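# Lift the printer's red lever fully upright

## Task

Push the red lever on the printer upward to the end of its travel so that it points straight up, disturb nothing else, and finish with neither hand in contact with anything.

## Robot and tools

Robot: two arms, left_arm and right_arm. Each carries a five-finger hand: a right hand on right_arm and a mirror-image left hand on left_arm. Base positions in the scene frame: left_arm (-0.020, +0.239, +0.036) m, yawed very slightly; right_arm (+0.007, -0.368, +0.017) m. A camera stand sits behind the arms. Fixed cameras are cam_high and cam_low, each 672x504 pixels.

Frames: the scene frame has its origin at table-top height, halfway between the nominal arm bases. +z is up, +x points out over the table, and +y points toward left_arm. Image sides do not match arm names. Reported hand positions (metres), quaternions (wxyz), velocities and Hand targets are given in each arm's own base frame. The table and fixed cameras use the scene frame. Motion offsets run along the current Hand target's own axes.

Hand point: this is a reference point 0.05 m in front of the palm and 0.15 m from the wrist face. Its +z runs along the straightened fingers and +y points out of the palm. On the right hand +x runs across the palm away from the thumb; on the left hand +x runs toward the thumb. Straight fingertips reach 0.06 to 0.07 m past the point along +z, and the finger line sits 0.06 m behind it along -y. A wrist bracket on the little-finger side reaches 0.10 m across the palm and can collide with things.

Row layout: every row has 28 numbers, each in [-1, 1], and both arms must be filled even if only one moves. The order is: left dx, dy, dz, rx, ry, rz; left thumb_turn, thumb_bend, index, middle, ring, little, force_limit, speed; then the same 14 numbers for the right arm. The six pose numbers are an offset, not a pose. They are measured from the arm's Hand target at the start of the action, along that target's axes. Scale: 1.0 equals 0.6 m of travel or 180 degrees of turn. rx, ry, rz together form a single rotation vector. An all-zero pose block asks the arm to return to its Hand target. The hand numbers are absolute targets, with -1 open or straight and +1 closed. For thumb_turn, +1 places the thumb in front of the palm. force_limit goes linearly from about 0 N at -1 to 10 N at +1; the two thumb motors reach 15 N at +1. speed rises from near zero at -1 to full at +0.48 and stays full above that; a full finger stroke at full speed takes 0.49 s. To leave a hand alone, resend the eight hand numbers you last sent it. If you have never sent any, use its hand_measured values plus hand_force_limit and hand_speed.

execute_actions(actions, cameras): actions is a list of actions. Each action holds up to 15 rows, one per 1/30 s step, and lasts 0.5 s. If an action has fewer rows, its last row is held. Every row in an action counts from the same starting Hand target, so sending an offset again moves the arm further. cameras takes a list of names, ["all"] or []. Images come back only when actions is empty or when cameras requests them.

move(target, speed, blend, blocking, cameras): this tool drives straight-line paths. target is one 28-number row, or a list of up to 15 rows. Every row is an offset from the Hand targets as they were when the move began. speed is the top speed in m/s, from 0.002 to 4.3 with a default of 0.25; turning is capped at twice that value in rad/s. Give one speed, or one per target. blend is in metres and rounds the corners at intermediate targets; 0 means stopping at each one. With blocking=false the call returns after about 0.5 s while the move keeps running. All paths finish together and last between 0.5 and 10 s. They do not avoid obstacles or the other arm. Do not route a path near an arm's own base. The result adds a "move:" line giving the ending (done, off_target, moving, held, fault) and any limits: paced means the pose was clipped, held means steps were withheld.

wait(seconds 0 to 10) lets the scene run while the arms hold their commands. stop brakes a running move. zoom_image(camera cam_high or cam_low, region [x0, y0, x1, y1] in pixels, at most 504 by 504) enlarges the latest image. show_instructions shows the reference pages. finished_scene(scene) ends the scene.

Reading results: each arm shows end_effector_position, end_effector_quat_wxyz and Hand target, which is the last commanded pose after clipping. Arms often come to rest 1 to 3 cm short of the target, usually low; this does not mean there is contact. If that happens, send the remaining gap as a new offset. Orientation commands are limited to 40 degrees from the measured orientation at each step. The hand fields hand_measured, hand_stopped_by (moving, target, force, stalled, fault) and hand_load_n list values in motor order; a positive load means the finger is being pushed open. Joint velocities may read "within noise". Joint torques include gravity. A MOTOR HOT line warns of heating, and an OVER-TEMPERATURE FAULT drops the arm for 30 to 60 s. Joint limits in rad: waist ±2.880, shoulder 0 to 3.142, elbow 0 to 3.019, wrist pitch -1.693 to 1.571, wrist yaw ±1.571, wrist roll ±2.094.

Cautions: approach the lever slowly and raise it gently. Fast contact or a target set far past the contact point pushes hard. Do not let the arms touch or press on each other, do not knock anything off the table, and do not strike fixed objects. An arm that is blocked keeps pushing, so to release it, command a target back past its current hand point. Finish with both hands clear of everything.

Each tool is called by a JSON object that holds its "fn" and its "kwargs", one argument or row to a line.

Reference images:

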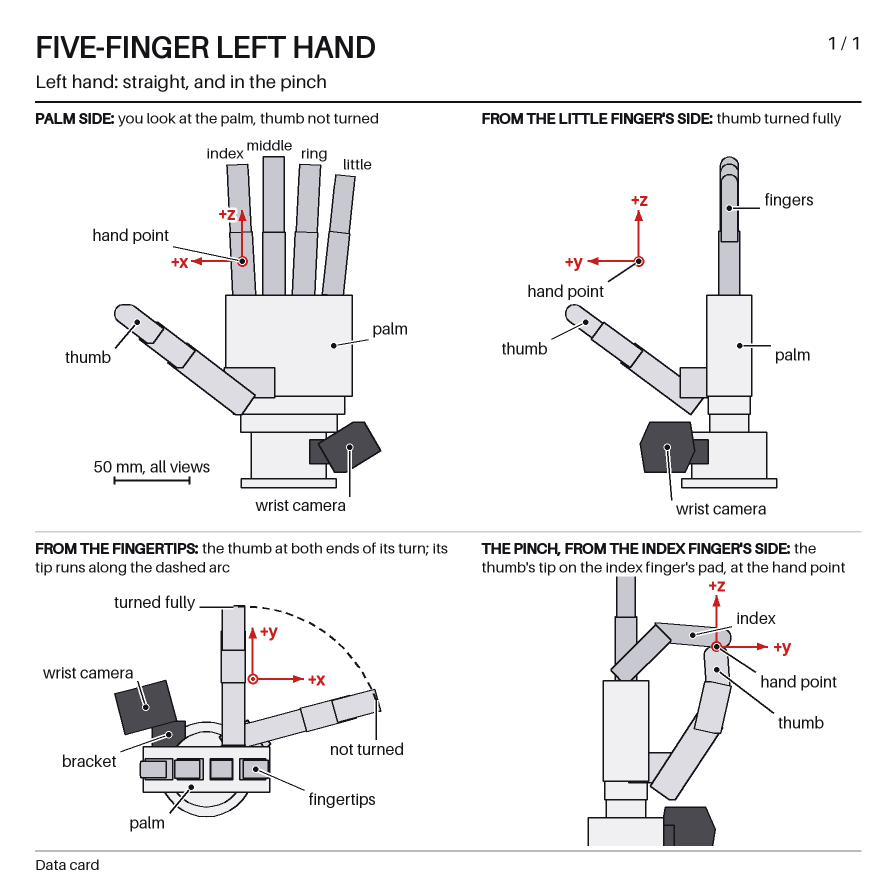

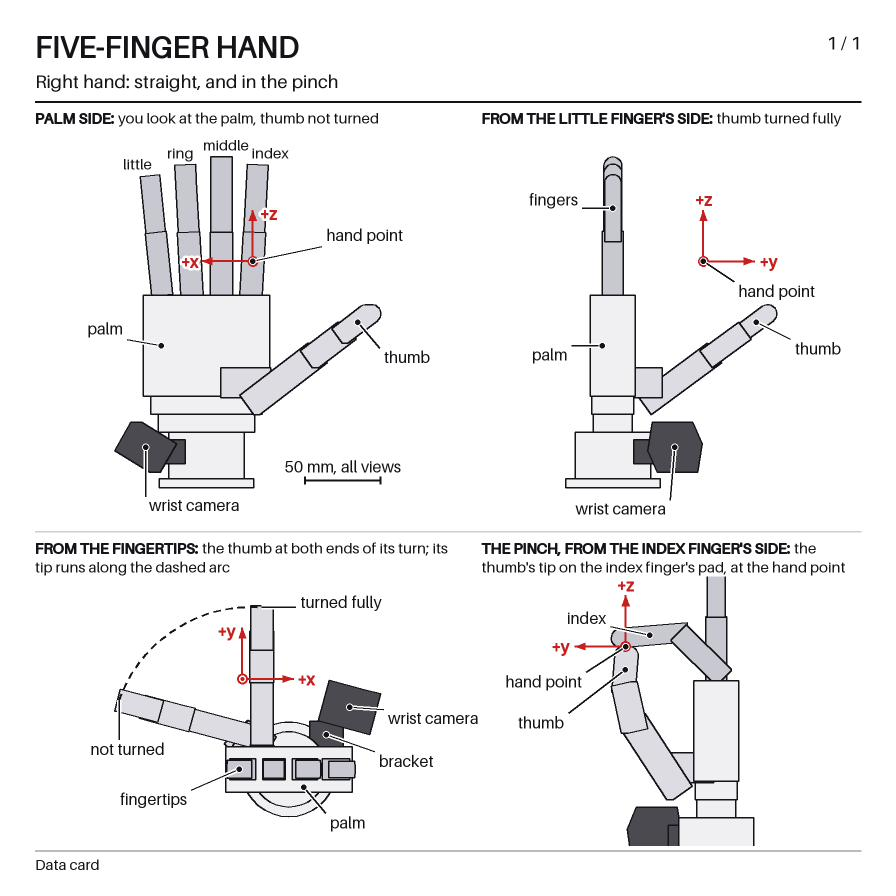

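## Session

{"fn": "execute_actions", "kwargs": {
  "actions": []
}}

Scene clock: 0.00 s.
left_arm: end_effector_position=(+0.4692, -0.1353, +0.2346) hand_measured=(-1.000, -1.000, -1.000, -1.000, -1.000, -1.000) hand_load_n=(+0.0, +0.0, +0.0, +0.0, +0.0, +0.0) hand_stopped_by=(target, target, target, target, target, target) hand_force_limit=0.00 hand_speed=-0.80 end_effector_quat_wxyz=(+0.020, -0.171, +0.982, +0.076) | right_arm: end_effector_position=(+0.3891, +0.1342, +0.2677) hand_measured=(-1.000, -1.000, -1.000, -1.000, -1.000, -1.000) hand_load_n=(+0.0, +0.5, +0.0, +0.0, +0.0, +0.0) hand_stopped_by=(target, target, target, target, target, target) hand_force_limit=0.00 hand_speed=-0.80 end_effector_quat_wxyz=(+0.292, +0.888, +0.126, +0.331)
Joint positions: left_arm=[-0.388 1.816 1.848 -1.651 -0.151 0.834] | right_arm=[0.783 1.347 1.143 -1.106 0.888 -1.194]
Joint velocities: within noise
Joint torques (N m): no reading
Heat: left arm: hottest shoulder 37 °C; right arm: hottest wrist pitch 33 °C.
Hand target: left_arm +0.4763, -0.1402, +0.2439; +0.036, -0.167, +0.983, +0.069 | right_arm +0.3937, +0.1413, +0.2781; +0.284, +0.887, +0.123, +0.344

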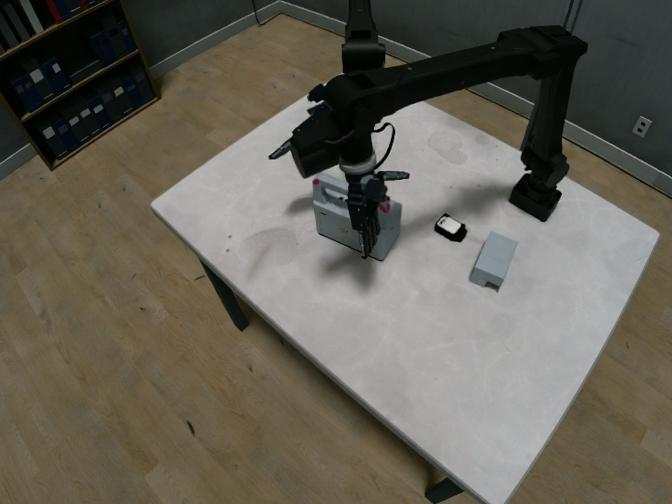

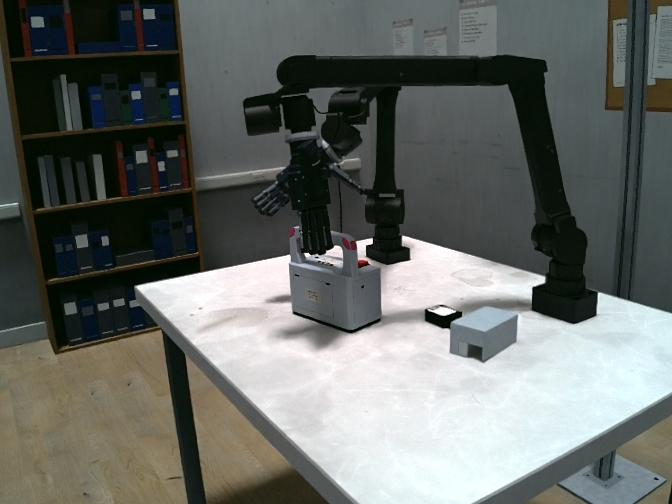

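{"fn": "zoom_image", "kwargs": {
  "camera": "cam_low",
  "region": [250, 200, 420, 350]
}}

{"fn": "zoom_image", "kwargs": {
  "camera": "cam_high",
  "region": [260, 130, 460, 290]
}}

Scaled by 2.965 from the camera's 672x504 image, which has a finer 960x720 frame.

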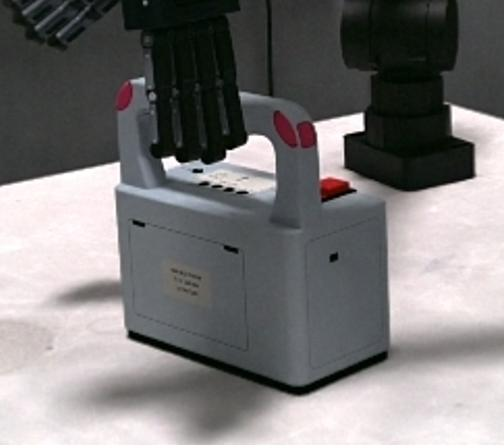

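Scaled by 2.520 from the camera's 672x504 image, which has a finer 960x720 frame.

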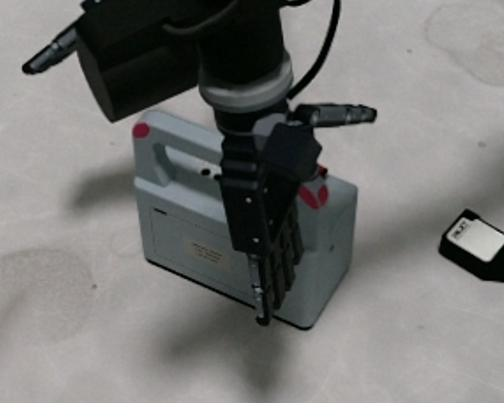

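{"fn": "move", "kwargs": {
  "target": [0.06, 0.31, -0.137, 0,0,0, -1,-1,-1,-1,-1,-1,0,-0.8, 0,0,0,0,0,0,-1,-1,-1,-1,-1,-1,0,-0.8],
  "cameras": ["all"]
}}

Scene clock: 2.57 s.
left_arm: end_effector_position=(+0.3759, +0.0073, +0.3450) hand_measured=(-1.000, -1.000, -1.000, -1.000, -1.000, -1.000) hand_load_n=(+0.0, +0.0, +0.0, +0.0, +0.0, +0.0) hand_stopped_by=(target, target, target, target, target, target) hand_force_limit=0.00 hand_speed=-0.80 end_effector_quat_wxyz=(+0.095, -0.173, +0.979, +0.050) | right_arm: end_effector_position=(+0.3891, +0.1342, +0.2677) hand_measured=(-1.000, -1.000, -1.000, -1.000, -1.000, -1.000) hand_load_n=(+0.0, +0.0, +0.0, +0.0, +0.0, +0.0) hand_stopped_by=(target, target, target, target, target, target) hand_force_limit=0.00 hand_speed=-0.80 end_effector_quat_wxyz=(+0.292, +0.888, +0.126, +0.331)
Joint positions: left_arm=[-0.161 1.38 1.632 -1.674 -0.157 1.072] | right_arm=[0.783 1.347 1.143 -1.106 0.888 -1.194]
Joint velocities: left_arm=[0.005 0.005 -0.051 0.002 -0.037 -0.007] | right_arm=[within noise]
Joint torques (N m): left_arm=[-0.03 -7.65 8.88 0.35 -0.35 0.07] | right_arm=[-1.44 -9.17 9.81 0.77 0.78 0.05]
Heat: left arm: hottest shoulder 37 °C; right arm: hottest wrist pitch 33 °C.
Hand target: left_arm +0.3765, +0.0099, +0.3448; +0.036, -0.167, +0.983, +0.069 | right_arm +0.3937, +0.1413, +0.2781; +0.284, +0.887, +0.123, +0.344
Off the commanded pose: left_arm 0.003 m, 7 deg | right_arm 0.013 m, 2 deg.
joint sent to its limit (left arm) — joint 4 (wrist pitch), lower limit. The joint targets are off in position and orientation.
move: off_target (left_arm, right_arm)

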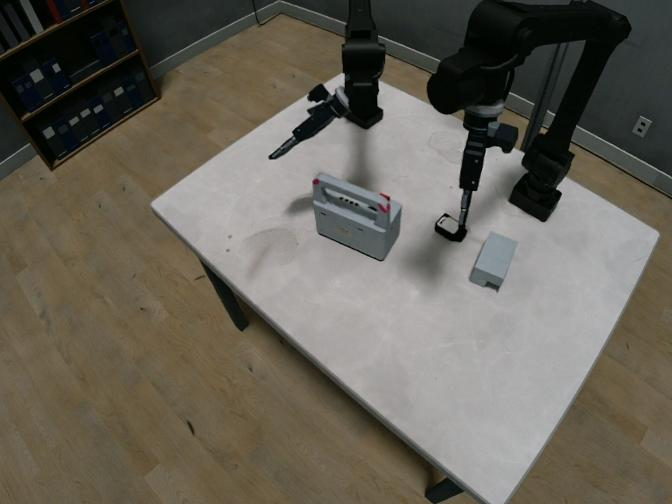

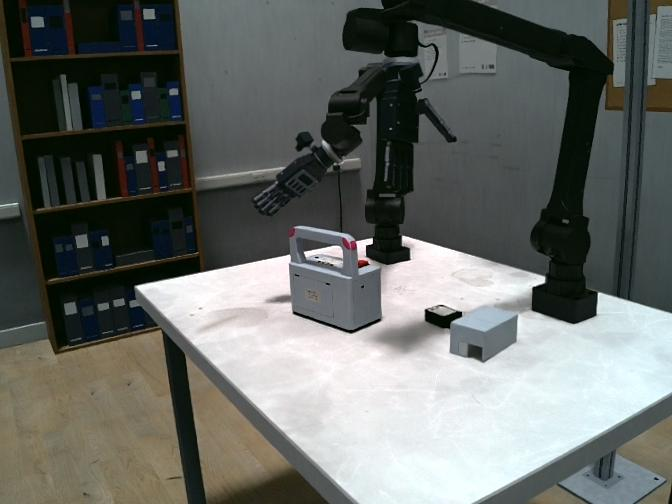

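{"fn": "zoom_image", "kwargs": {
  "camera": "cam_low",
  "region": [280, 215, 390, 340]
}}

{"fn": "zoom_image", "kwargs": {
  "camera": "cam_high",
  "region": [300, 160, 420, 270]
}}

Scaled by 4.032 from the camera's 672x504 image, which has a finer 960x720 frame.

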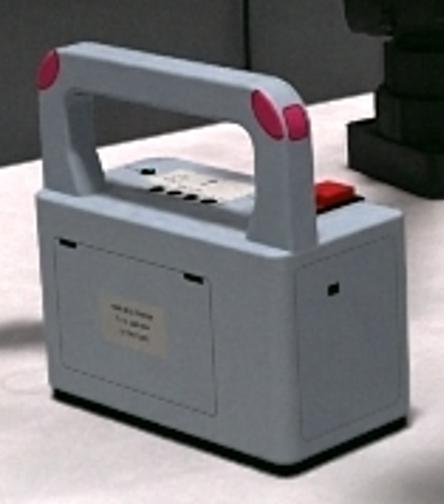

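Scaled by 4.200 from the camera's 672x504 image, which has a finer 960x720 frame.

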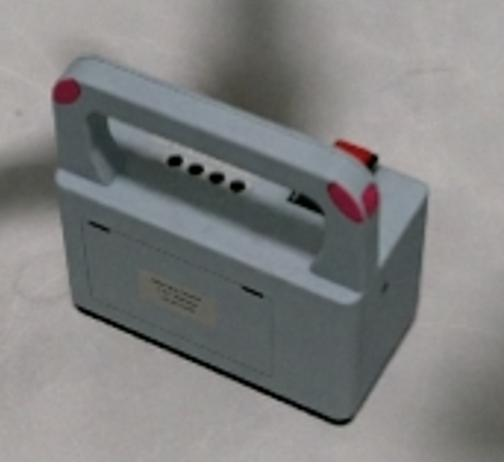

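{"fn": "zoom_image", "kwargs": {
  "camera": "cam_high",
  "region": [355, 180, 410, 225]
}}

{"fn": "zoom_image", "kwargs": {
  "camera": "cam_low",
  "region": [330, 240, 385, 285]
}}

{"fn": "zoom_image", "kwargs": {
  "camera": "cam_low",
  "region": [290, 240, 345, 285]
}}

Scaled by 9.164 from the camera's 672x504 image, which has a finer 960x720 frame.

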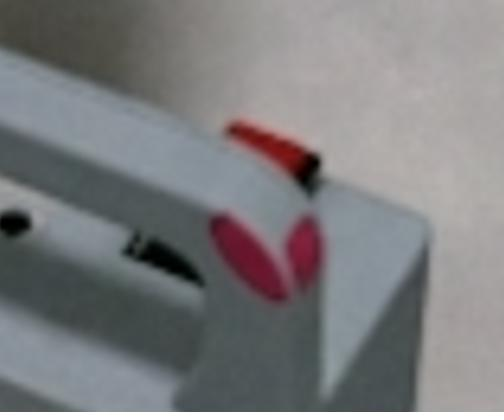

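Scaled by 9.164 from the camera's 672x504 image, which has a finer 960x720 frame.

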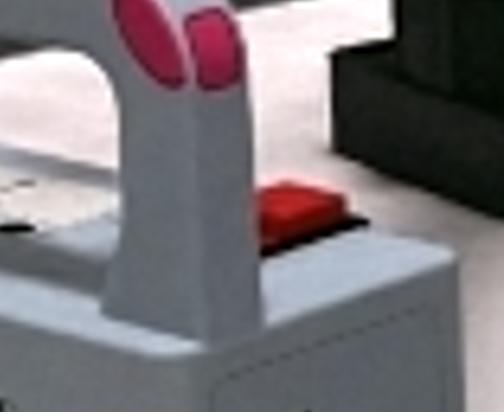

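Scaled by 9.164 from the camera's 672x504 image, which has a finer 960x720 frame.

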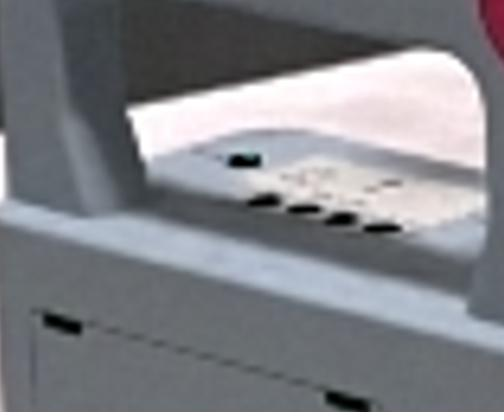

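{"fn": "move", "kwargs": {
  "target": [0.372, -0.243, 0.071, 0.0569, -0.3877, 0.0021, 1, -1, -1, 1, 1, 1, 0, -0.3, -0.111, 0.209, -0.0345, 0, 0, 0, -1, -1, -1, -1, -1, -1, 0, -0.8],
  "cameras": ["all"]
}}

Scene clock: 13.60 s.
left_arm: end_effector_position=(+0.2145, -0.1861, +0.2538) hand_measured=(+1.000, -1.000, -1.000, +1.000, +1.000, +1.000) hand_load_n=(+0.0, -0.5, +0.0, +0.0, +0.0, +0.0) hand_stopped_by=(target, target, target, target, target, target) hand_force_limit=0.00 hand_speed=-0.30 end_effector_quat_wxyz=(+0.599, -0.083, +0.793, +0.078) | right_arm: end_effector_position=(+0.3371, +0.0254, +0.3285) hand_measured=(-1.000, -1.000, -1.000, -1.000, -1.000, -1.000) hand_load_n=(+0.0, +0.0, +0.0, +0.0, +0.0, +0.0) hand_stopped_by=(target, target, target, target, target, target) hand_force_limit=0.00 hand_speed=-0.80 end_effector_quat_wxyz=(+0.279, +0.887, +0.112, +0.349)
Joint positions: left_arm=[-1.382 1.162 0.905 -1.467 -1.293 -0.135] | right_arm=[0.639 0.98 1.009 -1.137 0.836 -1.392]
Joint torques (N m): left_arm=[-0.5 -4.42 10.52 -0.25 -1.04 -0.18] | right_arm=[-2.08 -5.54 7.28 0.54 0.48 -0.13]
Heat: left arm: hottest shoulder 37 °C; right arm: hottest elbow 33 °C.
Hand target: left_arm +0.2170, -0.1925, +0.2640; +0.604, -0.091, +0.788, +0.070 | right_arm +0.3335, +0.0211, +0.3284; +0.284, +0.887, +0.123, +0.344
Off the commanded pose: left_arm 0.012 m, 2 deg | right_arm 0.006 m, 2 deg.
move: off_target (left_arm)

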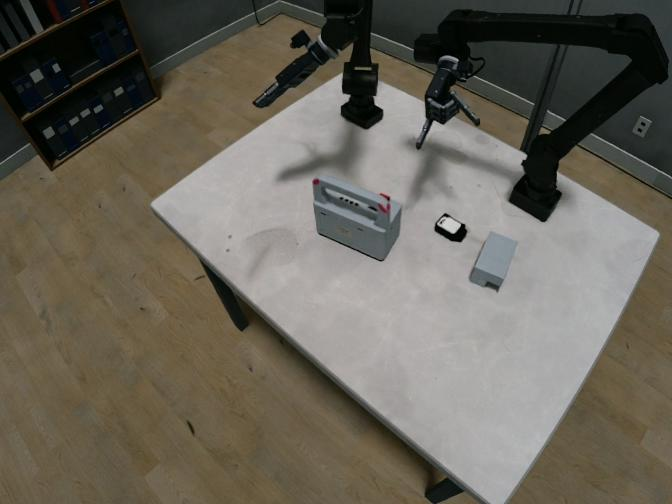

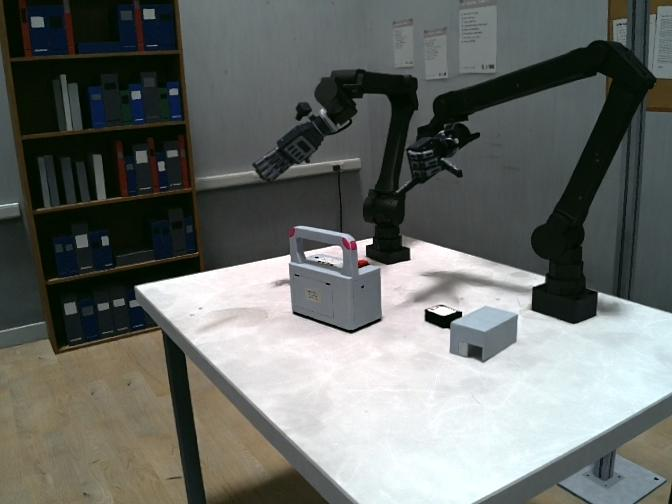

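{"fn": "zoom_image", "kwargs": {
  "camera": "cam_high",
  "region": [380, 30, 520, 170]
}}

{"fn": "zoom_image", "kwargs": {
  "camera": "cam_low",
  "region": [380, 90, 500, 210]
}}

Scaled by 3.600 from the camera's 672x504 image, which has a finer 960x720 frame.

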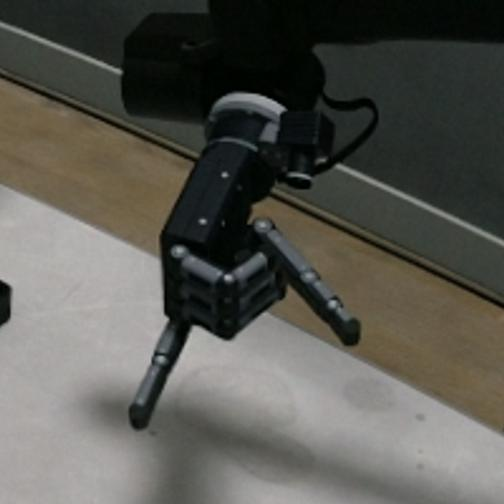

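Scaled by 4.200 from the camera's 672x504 image, which has a finer 960x720 frame.

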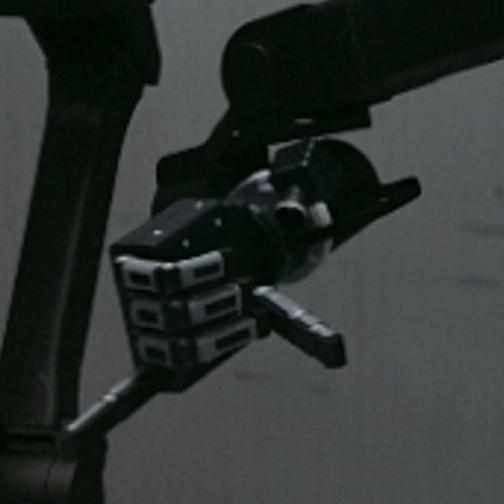

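{"fn": "move", "kwargs": {
  "target": [0.2403, -0.0877, 0.0433, 0, 0, 0, 1, -1, -1, 1, 1, 1, 0, -0.3, 0, 0, 0, 0, 0, 0, -1, -1, -1, -1, -1, -1, 0, -0.8],
  "cameras": ["all"],
  "speed": 0.15
}}

{"fn": "zoom_image", "kwargs": {
  "camera": "cam_high",
  "region": [340, 100, 480, 240]
}}

{"fn": "zoom_image", "kwargs": {
  "camera": "cam_low",
  "region": [320, 170, 440, 290]
}}

Scene clock: 17.60 s.
left_arm: end_effector_position=(+0.2203, -0.2386, +0.1170) hand_measured=(+1.000, -1.000, -1.000, +1.000, +1.000, +1.000) hand_load_n=(+0.0, +0.0, +0.0, +0.0, +0.0, +0.0) hand_stopped_by=(target, target, target, target, target, target) hand_force_limit=0.00 hand_speed=-0.30 end_effector_quat_wxyz=(+0.600, -0.088, +0.790, +0.087) | right_arm: end_effector_position=(+0.3371, +0.0254, +0.3285) hand_measured=(-1.000, -1.000, -1.000, -1.000, -1.000, -1.000) hand_load_n=(+0.0, +0.0, +0.0, +0.0, +0.0, +0.0) hand_stopped_by=(target, target, target, target, target, target) hand_force_limit=0.00 hand_speed=-0.80 end_effector_quat_wxyz=(+0.279, +0.887, +0.112, +0.349)
Joint positions: left_arm=[-1.391 1.531 0.837 -1.145 -1.293 -0.246] | right_arm=[0.639 0.98 1.009 -1.137 0.836 -1.392]
Joint torques (N m): left_arm=[-1.26 -8 6.54 0.91 -0.8 -0.16] | right_arm=[-2.14 -5.54 7.3 0.54 0.48 -0.13]
Heat: left arm: hottest shoulder 37 °C; right arm: hottest elbow 33 °C.
Hand target: left_arm +0.2170, -0.2466, +0.1180; +0.604, -0.091, +0.788, +0.070 | right_arm +0.3335, +0.0211, +0.3284; +0.284, +0.887, +0.123, +0.344
Off the commanded pose: left_arm 0.009 m, 2 deg | right_arm 0.006 m, 2 deg.
move: done

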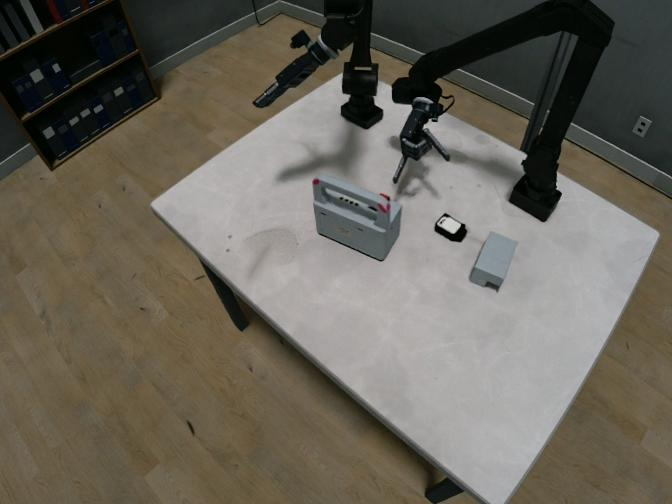

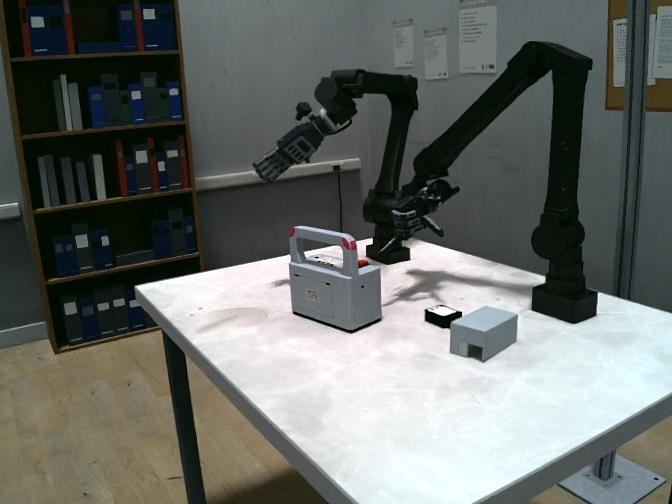

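Scaled by 3.600 from the camera's 672x504 image, which has a finer 960x720 frame.

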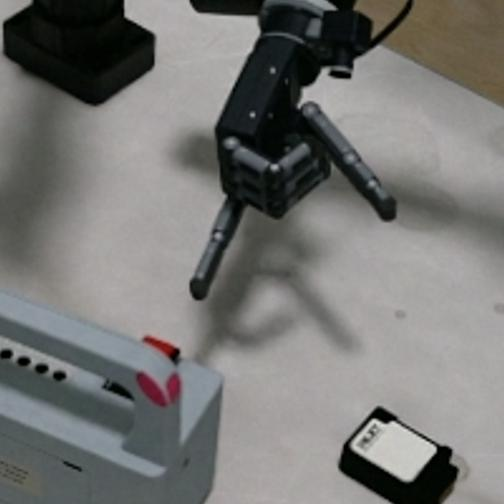

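Scaled by 4.200 from the camera's 672x504 image, which has a finer 960x720 frame.

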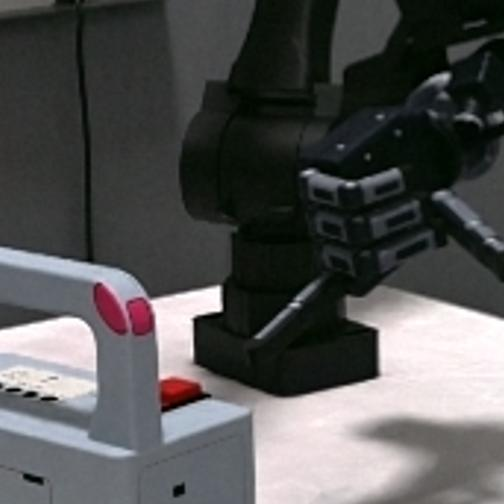

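{"fn": "move", "kwargs": {
  "target": [0.0887, -0.0017, 0.0205, 0, -0.111, 0, 1, -1, -1, 1, 1, 1, 0, -0.3, 0, 0, 0, 0, 0, 0, -1, -1, -1, -1, -1, -1, 0, -0.8],
  "cameras": ["all"],
  "speed": 0.15
}}

{"fn": "zoom_image", "kwargs": {
  "camera": "cam_high",
  "region": [360, 160, 430, 230]
}}

{"fn": "zoom_image", "kwargs": {
  "camera": "cam_low",
  "region": [330, 215, 400, 285]
}}

Scene clock: 20.87 s.
left_arm: end_effector_position=(+0.2187, -0.2364, +0.0612) hand_measured=(+1.000, -1.000, -1.000, +1.000, +1.000, +1.000) hand_load_n=(+0.0, +0.0, +0.0, +0.0, +0.5, +0.0) hand_stopped_by=(target, target, target, target, target, target) hand_force_limit=0.00 hand_speed=-0.30 end_effector_quat_wxyz=(+0.692, -0.069, +0.715, +0.071) | right_arm: end_effector_position=(+0.3371, +0.0254, +0.3285) hand_measured=(-1.000, -1.000, -1.000, -1.000, -1.000, -1.000) hand_load_n=(+0.0, +0.0, +0.0, +0.0, +0.0, +0.0) hand_stopped_by=(target, target, target, target, target, target) hand_force_limit=0.00 hand_speed=-0.80 end_effector_quat_wxyz=(+0.279, +0.887, +0.112, +0.349)
Joint positions: left_arm=[-1.446 1.926 0.865 -1.657 -1.49 -1.144] | right_arm=[0.639 0.98 1.009 -1.137 0.836 -1.392]
Joint torques (N m): left_arm=[-1.14 -9.11 4.9 -1.81 -0.15 -0.18] | right_arm=[-2.14 -5.54 7.3 0.53 0.48 -0.13]
Heat: left arm: hottest shoulder 37 °C; right arm: hottest elbow 33 °C.
Hand target: left_arm +0.2153, -0.2481, +0.0634; +0.732, -0.078, +0.672, +0.084 | right_arm +0.3335, +0.0211, +0.3284; +0.284, +0.887, +0.123, +0.344
Off the commanded pose: left_arm 0.012 m, 7 deg | right_arm 0.006 m, 2 deg.
joint sent to its limit (left arm) — joint 4 (wrist pitch), lower limit. The joint targets are off in position and orientation.
move: off_target (left_arm)

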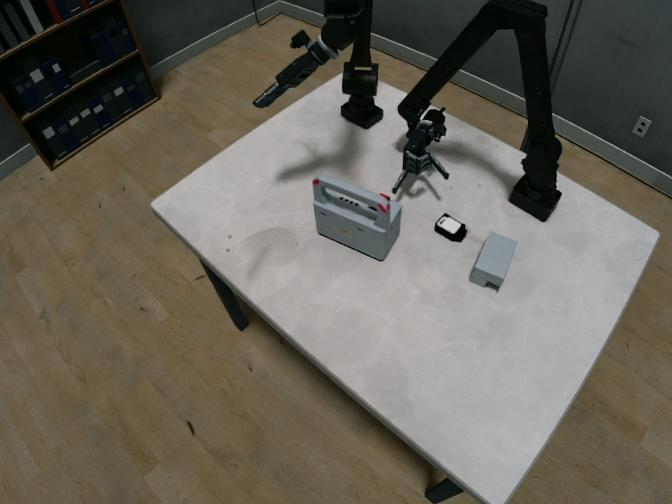

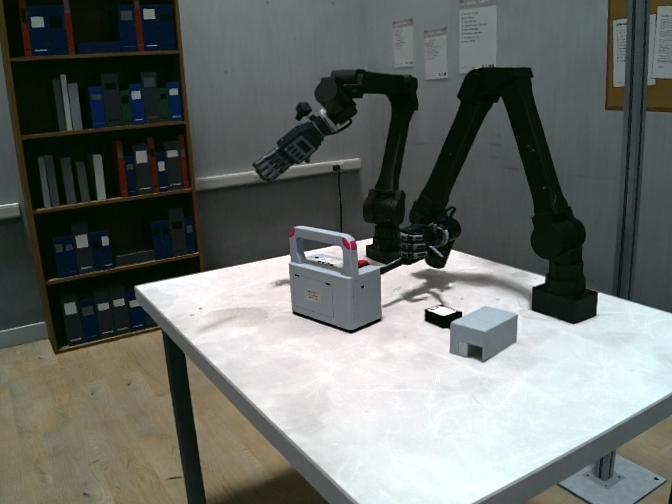

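Scaled by 7.200 from the camera's 672x504 image, which has a finer 960x720 frame.

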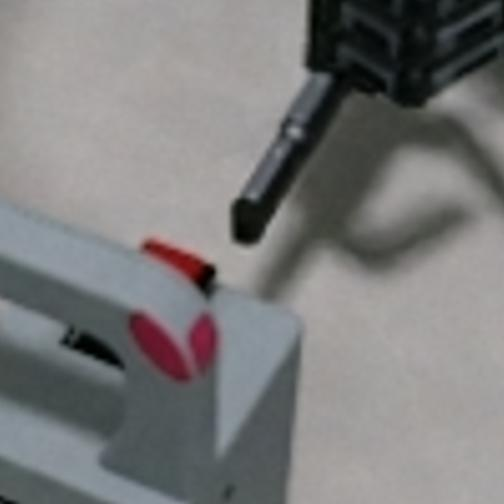

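Scaled by 7.200 from the camera's 672x504 image, which has a finer 960x720 frame.

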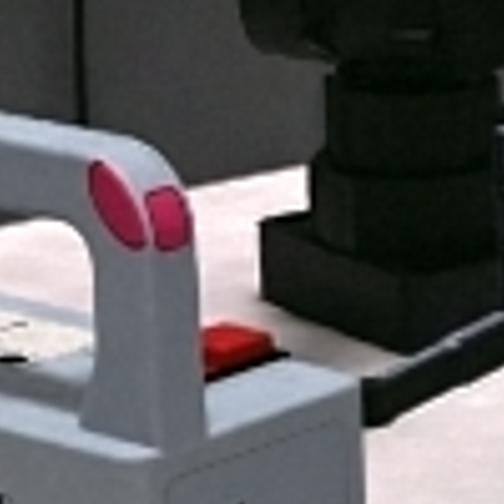

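{"fn": "move", "kwargs": {
  "target": [
    [-0.3315, 0.2018, 0.0413, 0, 0.111, 0, 1, -1, -1, 1, 1, 1, 0, -0.3, 0, 0, 0, 0, 0, 0, 1, -1, -1, 1, 1, 1, 0, -0.3],
    [-0.3315, 0.2018, 0.0413, 0, 0.111, 0, 1, -1, -1, 1, 1, 1, 0, -0.3, -0.1052, -0.5665, -0.1193, 0.1642, 0.2561, 0.1469, 1, -1, -1, 1, 1, 1, 0, -0.3]
  ],
  "cameras": ["all"],
  "speed": 0.25
}}

{"fn": "zoom_image", "kwargs": {
  "camera": "cam_high",
  "region": [300, 100, 440, 240]
}}

{"fn": "zoom_image", "kwargs": {
  "camera": "cam_low",
  "region": [310, 180, 420, 290]
}}

Scene clock: 27.17 s.
left_arm: end_effector_position=(+0.1935, -0.1207, +0.2489) hand_measured=(+1.000, -1.000, -1.000, +1.000, +1.000, +1.000) hand_load_n=(+0.0, +0.0, +0.0, +0.0, +0.0, +0.0) hand_stopped_by=(target, target, target, target, target, target) hand_force_limit=0.00 hand_speed=-0.30 end_effector_quat_wxyz=(+0.606, -0.084, +0.787, +0.078) | right_arm: end_effector_position=(+0.2521, +0.2361, +0.1822) hand_measured=(+1.000, -1.000, -1.000, +1.000, +1.000, +1.000) hand_load_n=(+0.0, +0.0, +0.0, +0.0, +0.0, +0.0) hand_stopped_by=(target, target, target, target, target, target) hand_force_limit=0.00 hand_speed=-0.30 end_effector_quat_wxyz=(-0.006, +0.790, +0.114, +0.602)
Joint positions: left_arm=[-1.425 1.007 0.768 -1.66 -1.301 -0.319] | right_arm=[1.341 1.039 0.521 -0.137 1.101 -1.105]
Joint torques (N m): left_arm=[0.26 -2.73 11.66 -0.09 -0.5 0.12] | right_arm=[-2.2 -5.66 8.18 0.94 0.59 0.02]
Heat: left arm: hottest shoulder 37 °C; right arm: hottest elbow 33 °C.
Hand target: left_arm +0.1951, -0.1283, +0.2636; +0.604, -0.091, +0.788, +0.069 | right_arm +0.2546, +0.2340, +0.1906; -0.008, +0.789, +0.105, +0.606 (not the last commanded pose)
Off the commanded pose: left_arm 0.017 m, 1 deg | right_arm 0.081 m, 15 deg.
move: held (right_arm; a check stopped the path), off_target (left_arm; braked when a check withheld steps of right_arm); path passed 1 of 2 targets; limits=held
pose unreachable (right arm): on one or more control steps of this call, first in action 0 (counted from 0), this arm could not follow its commanded pose, so it was not sent that pose on those steps. It may still have moved: this result reports where it is.
cause: moving toward the commanded pose would bring a part of the arm too close to another arm (a part of this arm just beyond joint 4 (wrist pitch) and a part of the left arm just beyond its joint 4 (wrist pitch), 13 mm apart when this arm was first held).

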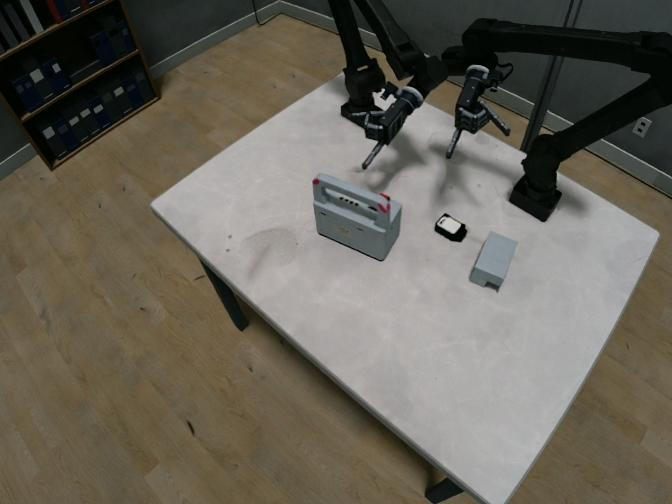

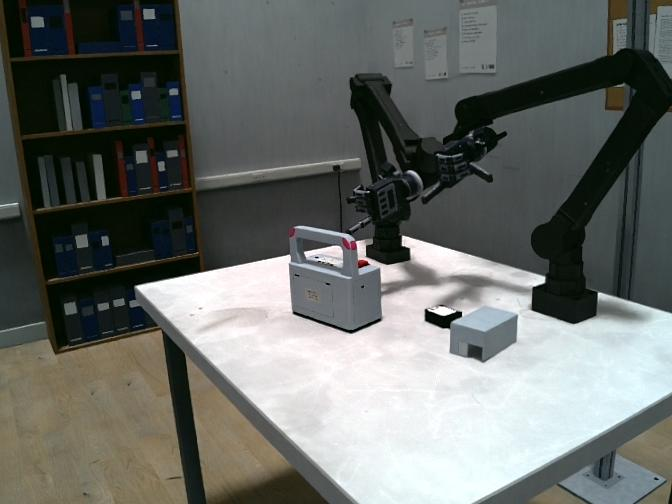

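Scaled by 3.600 from the camera's 672x504 image, which has a finer 960x720 frame.

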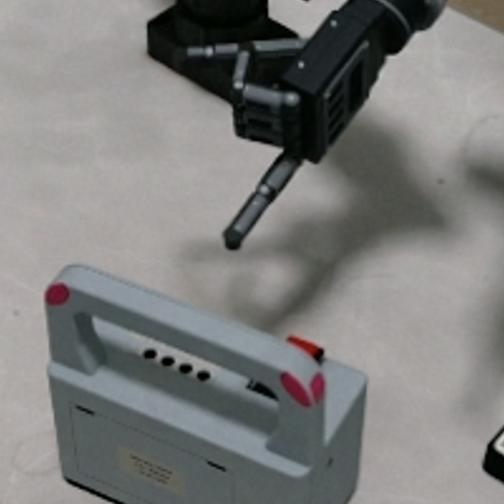

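Scaled by 4.582 from the camera's 672x504 image, which has a finer 960x720 frame.

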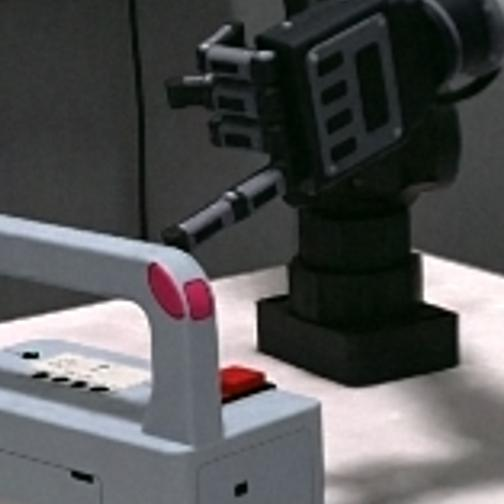

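{"fn": "move", "kwargs": {
  "target": [-0.2203, 0.1558, 0.3, -0.0569, 0.3877, -0.0021, 1, -1, -1, 1, 1, 1, 0, -0.3, 0, 0, 0, 0, 0, 0, 1, -1, -1, 1, 1, 1, 0, -0.3],
  "speed": 0.25
}}

Scene clock: 28.50 s.
left_arm: end_effector_position=(+0.1929, -0.1206, +0.2481) hand_measured=(+1.000, -1.000, -1.000, +1.000, +1.000, +1.000) hand_load_n=(+0.0, +0.5, -0.5, +0.0, +0.0, +0.0) hand_stopped_by=(target, target, target, target, target, target) hand_force_limit=0.00 hand_speed=-0.30 end_effector_quat_wxyz=(+0.602, -0.081, +0.790, +0.080) | right_arm: end_effector_position=(+0.2521, +0.2361, +0.1822) hand_measured=(+1.000, -1.000, -1.000, +1.000, +1.000, +1.000) hand_load_n=(+0.0, +0.0, +0.0, +0.0, +0.0, +0.0) hand_stopped_by=(target, target, target, target, target, target) hand_force_limit=0.00 hand_speed=-0.30 end_effector_quat_wxyz=(-0.006, +0.790, +0.114, +0.602)
Joint positions: left_arm=[-1.425 1.004 0.768 -1.651 -1.292 -0.298] | right_arm=[1.341 1.039 0.521 -0.137 1.101 -1.105]
Joint torques (N m): left_arm=[-0.85 -2.9 8.47 0.08 -0.81 -0.06] | right_arm=[-2.14 -5.66 8.18 0.94 0.59 0.02]
Heat: left arm: hottest shoulder 37 °C; right arm: hottest elbow 33 °C.
Hand target: left_arm +0.1933, -0.1208, +0.2521; +0.604, -0.081, +0.789, +0.079 (not the last commanded pose) | right_arm +0.2546, +0.2340, +0.1906; -0.008, +0.789, +0.105, +0.606
Off the commanded pose: left_arm 0.245 m, 70 deg | right_arm 0.009 m, 1 deg.
move: held (left_arm; a check stopped the path); limits=held
pose unreachable (left arm): on one or more control steps of this call, first in action 0 (counted from 0), this arm could not follow its commanded pose, so it was not sent that pose on those steps. It may still have moved: this result reports where it is.
cause: moving toward the commanded pose would bring a part of the arm too close to another arm (a part of this arm just beyond joint 4 (wrist pitch) and a part of the right arm just beyond its joint 4 (wrist pitch), 9 mm apart when this arm was first held).

{"fn": "move", "kwargs": {
  "target": [
    [0,0,0,0,0,0, 1, -1, -1, 1, 1, 1, 0, -0.3, 0.009, 0.2505, -0.048, 0, 0, 0, 1, -1, -1, 1, 1, 1, 0, -0.3],
    [-0.2203, 0.1558, 0.3, -0.0569, 0.3877, -0.0021, 1, -1, -1, 1, 1, 1, 0, -0.3, 0.009, 0.2505, -0.048, 0, 0, 0, 1, -1, -1, 1, 1, 1, 0, -0.3]
  ],
  "speed": 0.25,
  "cameras": ["all"]
}}

Scene clock: 33.33 s.
left_arm: end_effector_position=(+0.3671, +0.0139, +0.3158) hand_measured=(+1.000, -1.000, -1.000, +1.000, +1.000, +1.000) hand_load_n=(+0.0, +0.0, +0.0, +0.0, +0.0, +0.0) hand_stopped_by=(target, target, target, target, target, target) hand_force_limit=0.00 hand_speed=-0.30 end_effector_quat_wxyz=(+0.058, -0.166, +0.981, +0.082) | right_arm: end_effector_position=(+0.2555, +0.0849, +0.2277) hand_measured=(+1.000, -1.000, -1.000, +1.000, +1.000, +1.000) hand_load_n=(+0.5, +0.0, +0.0, +0.0, +0.0, +0.0) hand_stopped_by=(target, target, target, target, target, target) hand_force_limit=0.00 hand_speed=-0.30 end_effector_quat_wxyz=(-0.023, +0.786, +0.087, +0.612)
Joint positions: left_arm=[-0.166 1.399 1.558 -1.674 -0.192 1.075] | right_arm=[1.065 0.339 0.366 -0.43 0.877 -1.327]
Joint torques (N m): left_arm=[-0.03 -8.82 13.09 0.21 -0.05 0.08] | right_arm=[-1.38 0.79 7.73 1.06 0.14 -0.16]
Heat: left arm: hottest shoulder 37 °C; right arm: hottest elbow 34 °C.
Hand target: left_arm +0.3758, +0.0144, +0.3360; +0.036, -0.164, +0.982, +0.083 | right_arm +0.2547, +0.0838, +0.2207; -0.008, +0.789, +0.105, +0.606
Off the commanded pose: left_arm 0.022 m, 2 deg | right_arm 0.007 m, 3 deg.
joint sent to its limit (left arm) — joint 4 (wrist pitch), lower limit. The joint targets are off in position and orientation.
move: off_target (left_arm, right_arm)

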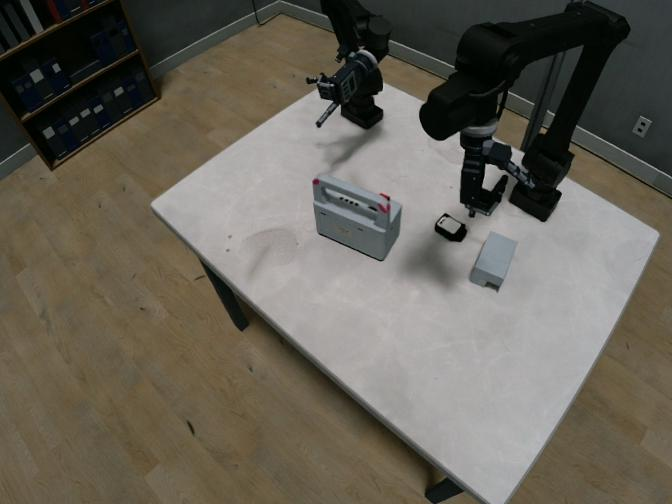

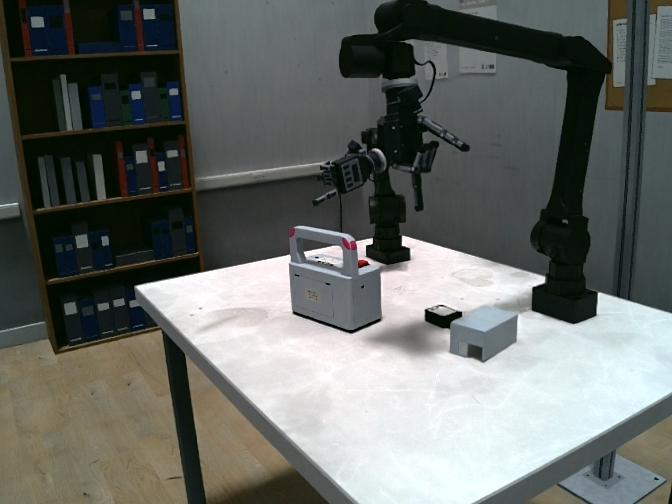

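{"fn": "move", "kwargs": {
  "target": [0,0,0,0,0,0, 1, -1, -1, 1, 1, 1, 0, -0.3, -0.0857, -0.375, 0.049, 0.0402, 0.0604, 0.03, 1, -1, -1, 1, 1, 1, 0, -0.3],
  "speed": 0.2,
  "cameras": ["all"]
}}

{"fn": "zoom_image", "kwargs": {
  "camera": "cam_high",
  "region": [330, 130, 430, 230]
}}

{"fn": "zoom_image", "kwargs": {
  "camera": "cam_low",
  "region": [310, 180, 420, 290]
}}

Scene clock: 36.10 s.
left_arm: end_effector_position=(+0.3671, +0.0139, +0.3158) hand_measured=(+1.000, -1.000, -1.000, +1.000, +1.000, +1.000) hand_load_n=(+0.0, +0.0, +0.0, +0.0, +0.0, +0.0) hand_stopped_by=(target, target, target, target, target, target) hand_force_limit=0.00 hand_speed=-0.30 end_effector_quat_wxyz=(+0.058, -0.166, +0.981, +0.082) | right_arm: end_effector_position=(+0.2281, +0.2847, +0.1241) hand_measured=(+1.000, -1.000, -1.000, +1.000, +1.000, +1.000) hand_load_n=(+0.5, +0.0, +0.0, +0.0, +0.0, +0.0) hand_stopped_by=(target, target, target, target, target, target) hand_force_limit=0.00 hand_speed=-0.30 end_effector_quat_wxyz=(-0.086, +0.736, +0.116, +0.661)
Joint positions: left_arm=[-0.166 1.399 1.558 -1.674 -0.192 1.075] | right_arm=[1.473 1.362 0.374 0.698 1.172 -1.329]
Joint torques (N m): left_arm=[0.44 -8.47 13.09 0.14 -0.01 0.09] | right_arm=[-1.08 -5.54 8.17 2.21 0.36 -0.15]
Heat: left arm: hottest shoulder 37 °C; right arm: hottest elbow 34 °C.
Hand target: left_arm +0.3758, +0.0144, +0.3360; +0.036, -0.164, +0.982, +0.083 | right_arm +0.2309, +0.2999, +0.1378; -0.096, +0.730, +0.105, +0.669
Off the commanded pose: left_arm 0.022 m, 2 deg | right_arm 0.021 m, 2 deg.
joint sent to its limit (left arm) — joint 4 (wrist pitch), lower limit. The joint targets are off in position and orientation.
move: off_target (left_arm, right_arm)

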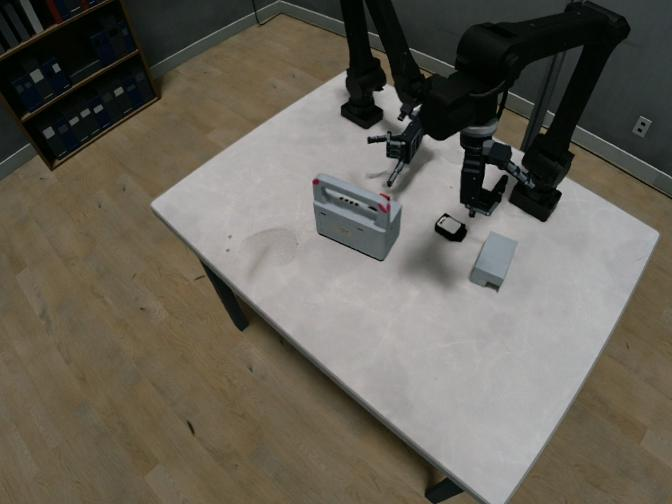

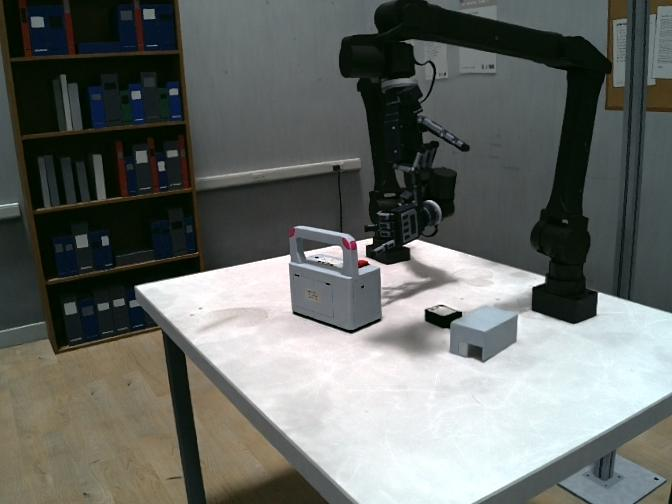

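Scaled by 5.040 from the camera's 672x504 image, which has a finer 960x720 frame.

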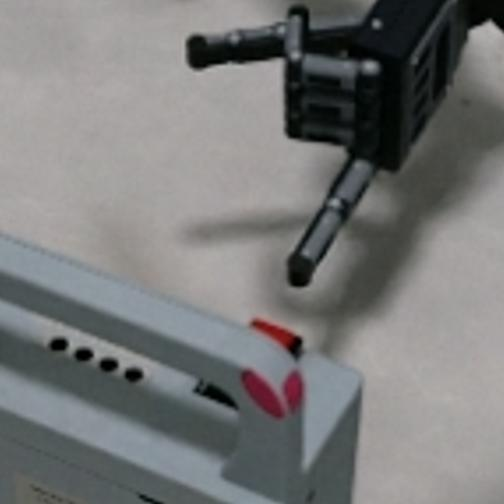

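Scaled by 4.582 from the camera's 672x504 image, which has a finer 960x720 frame.

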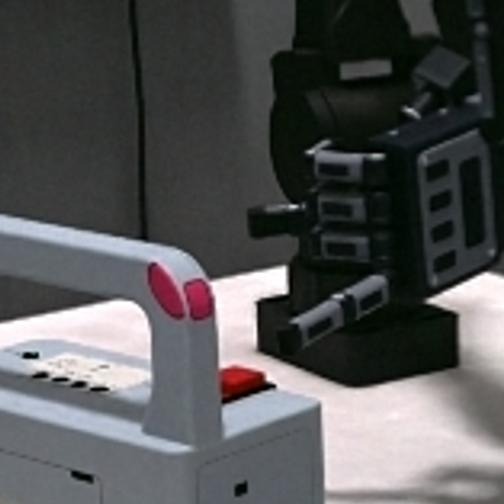

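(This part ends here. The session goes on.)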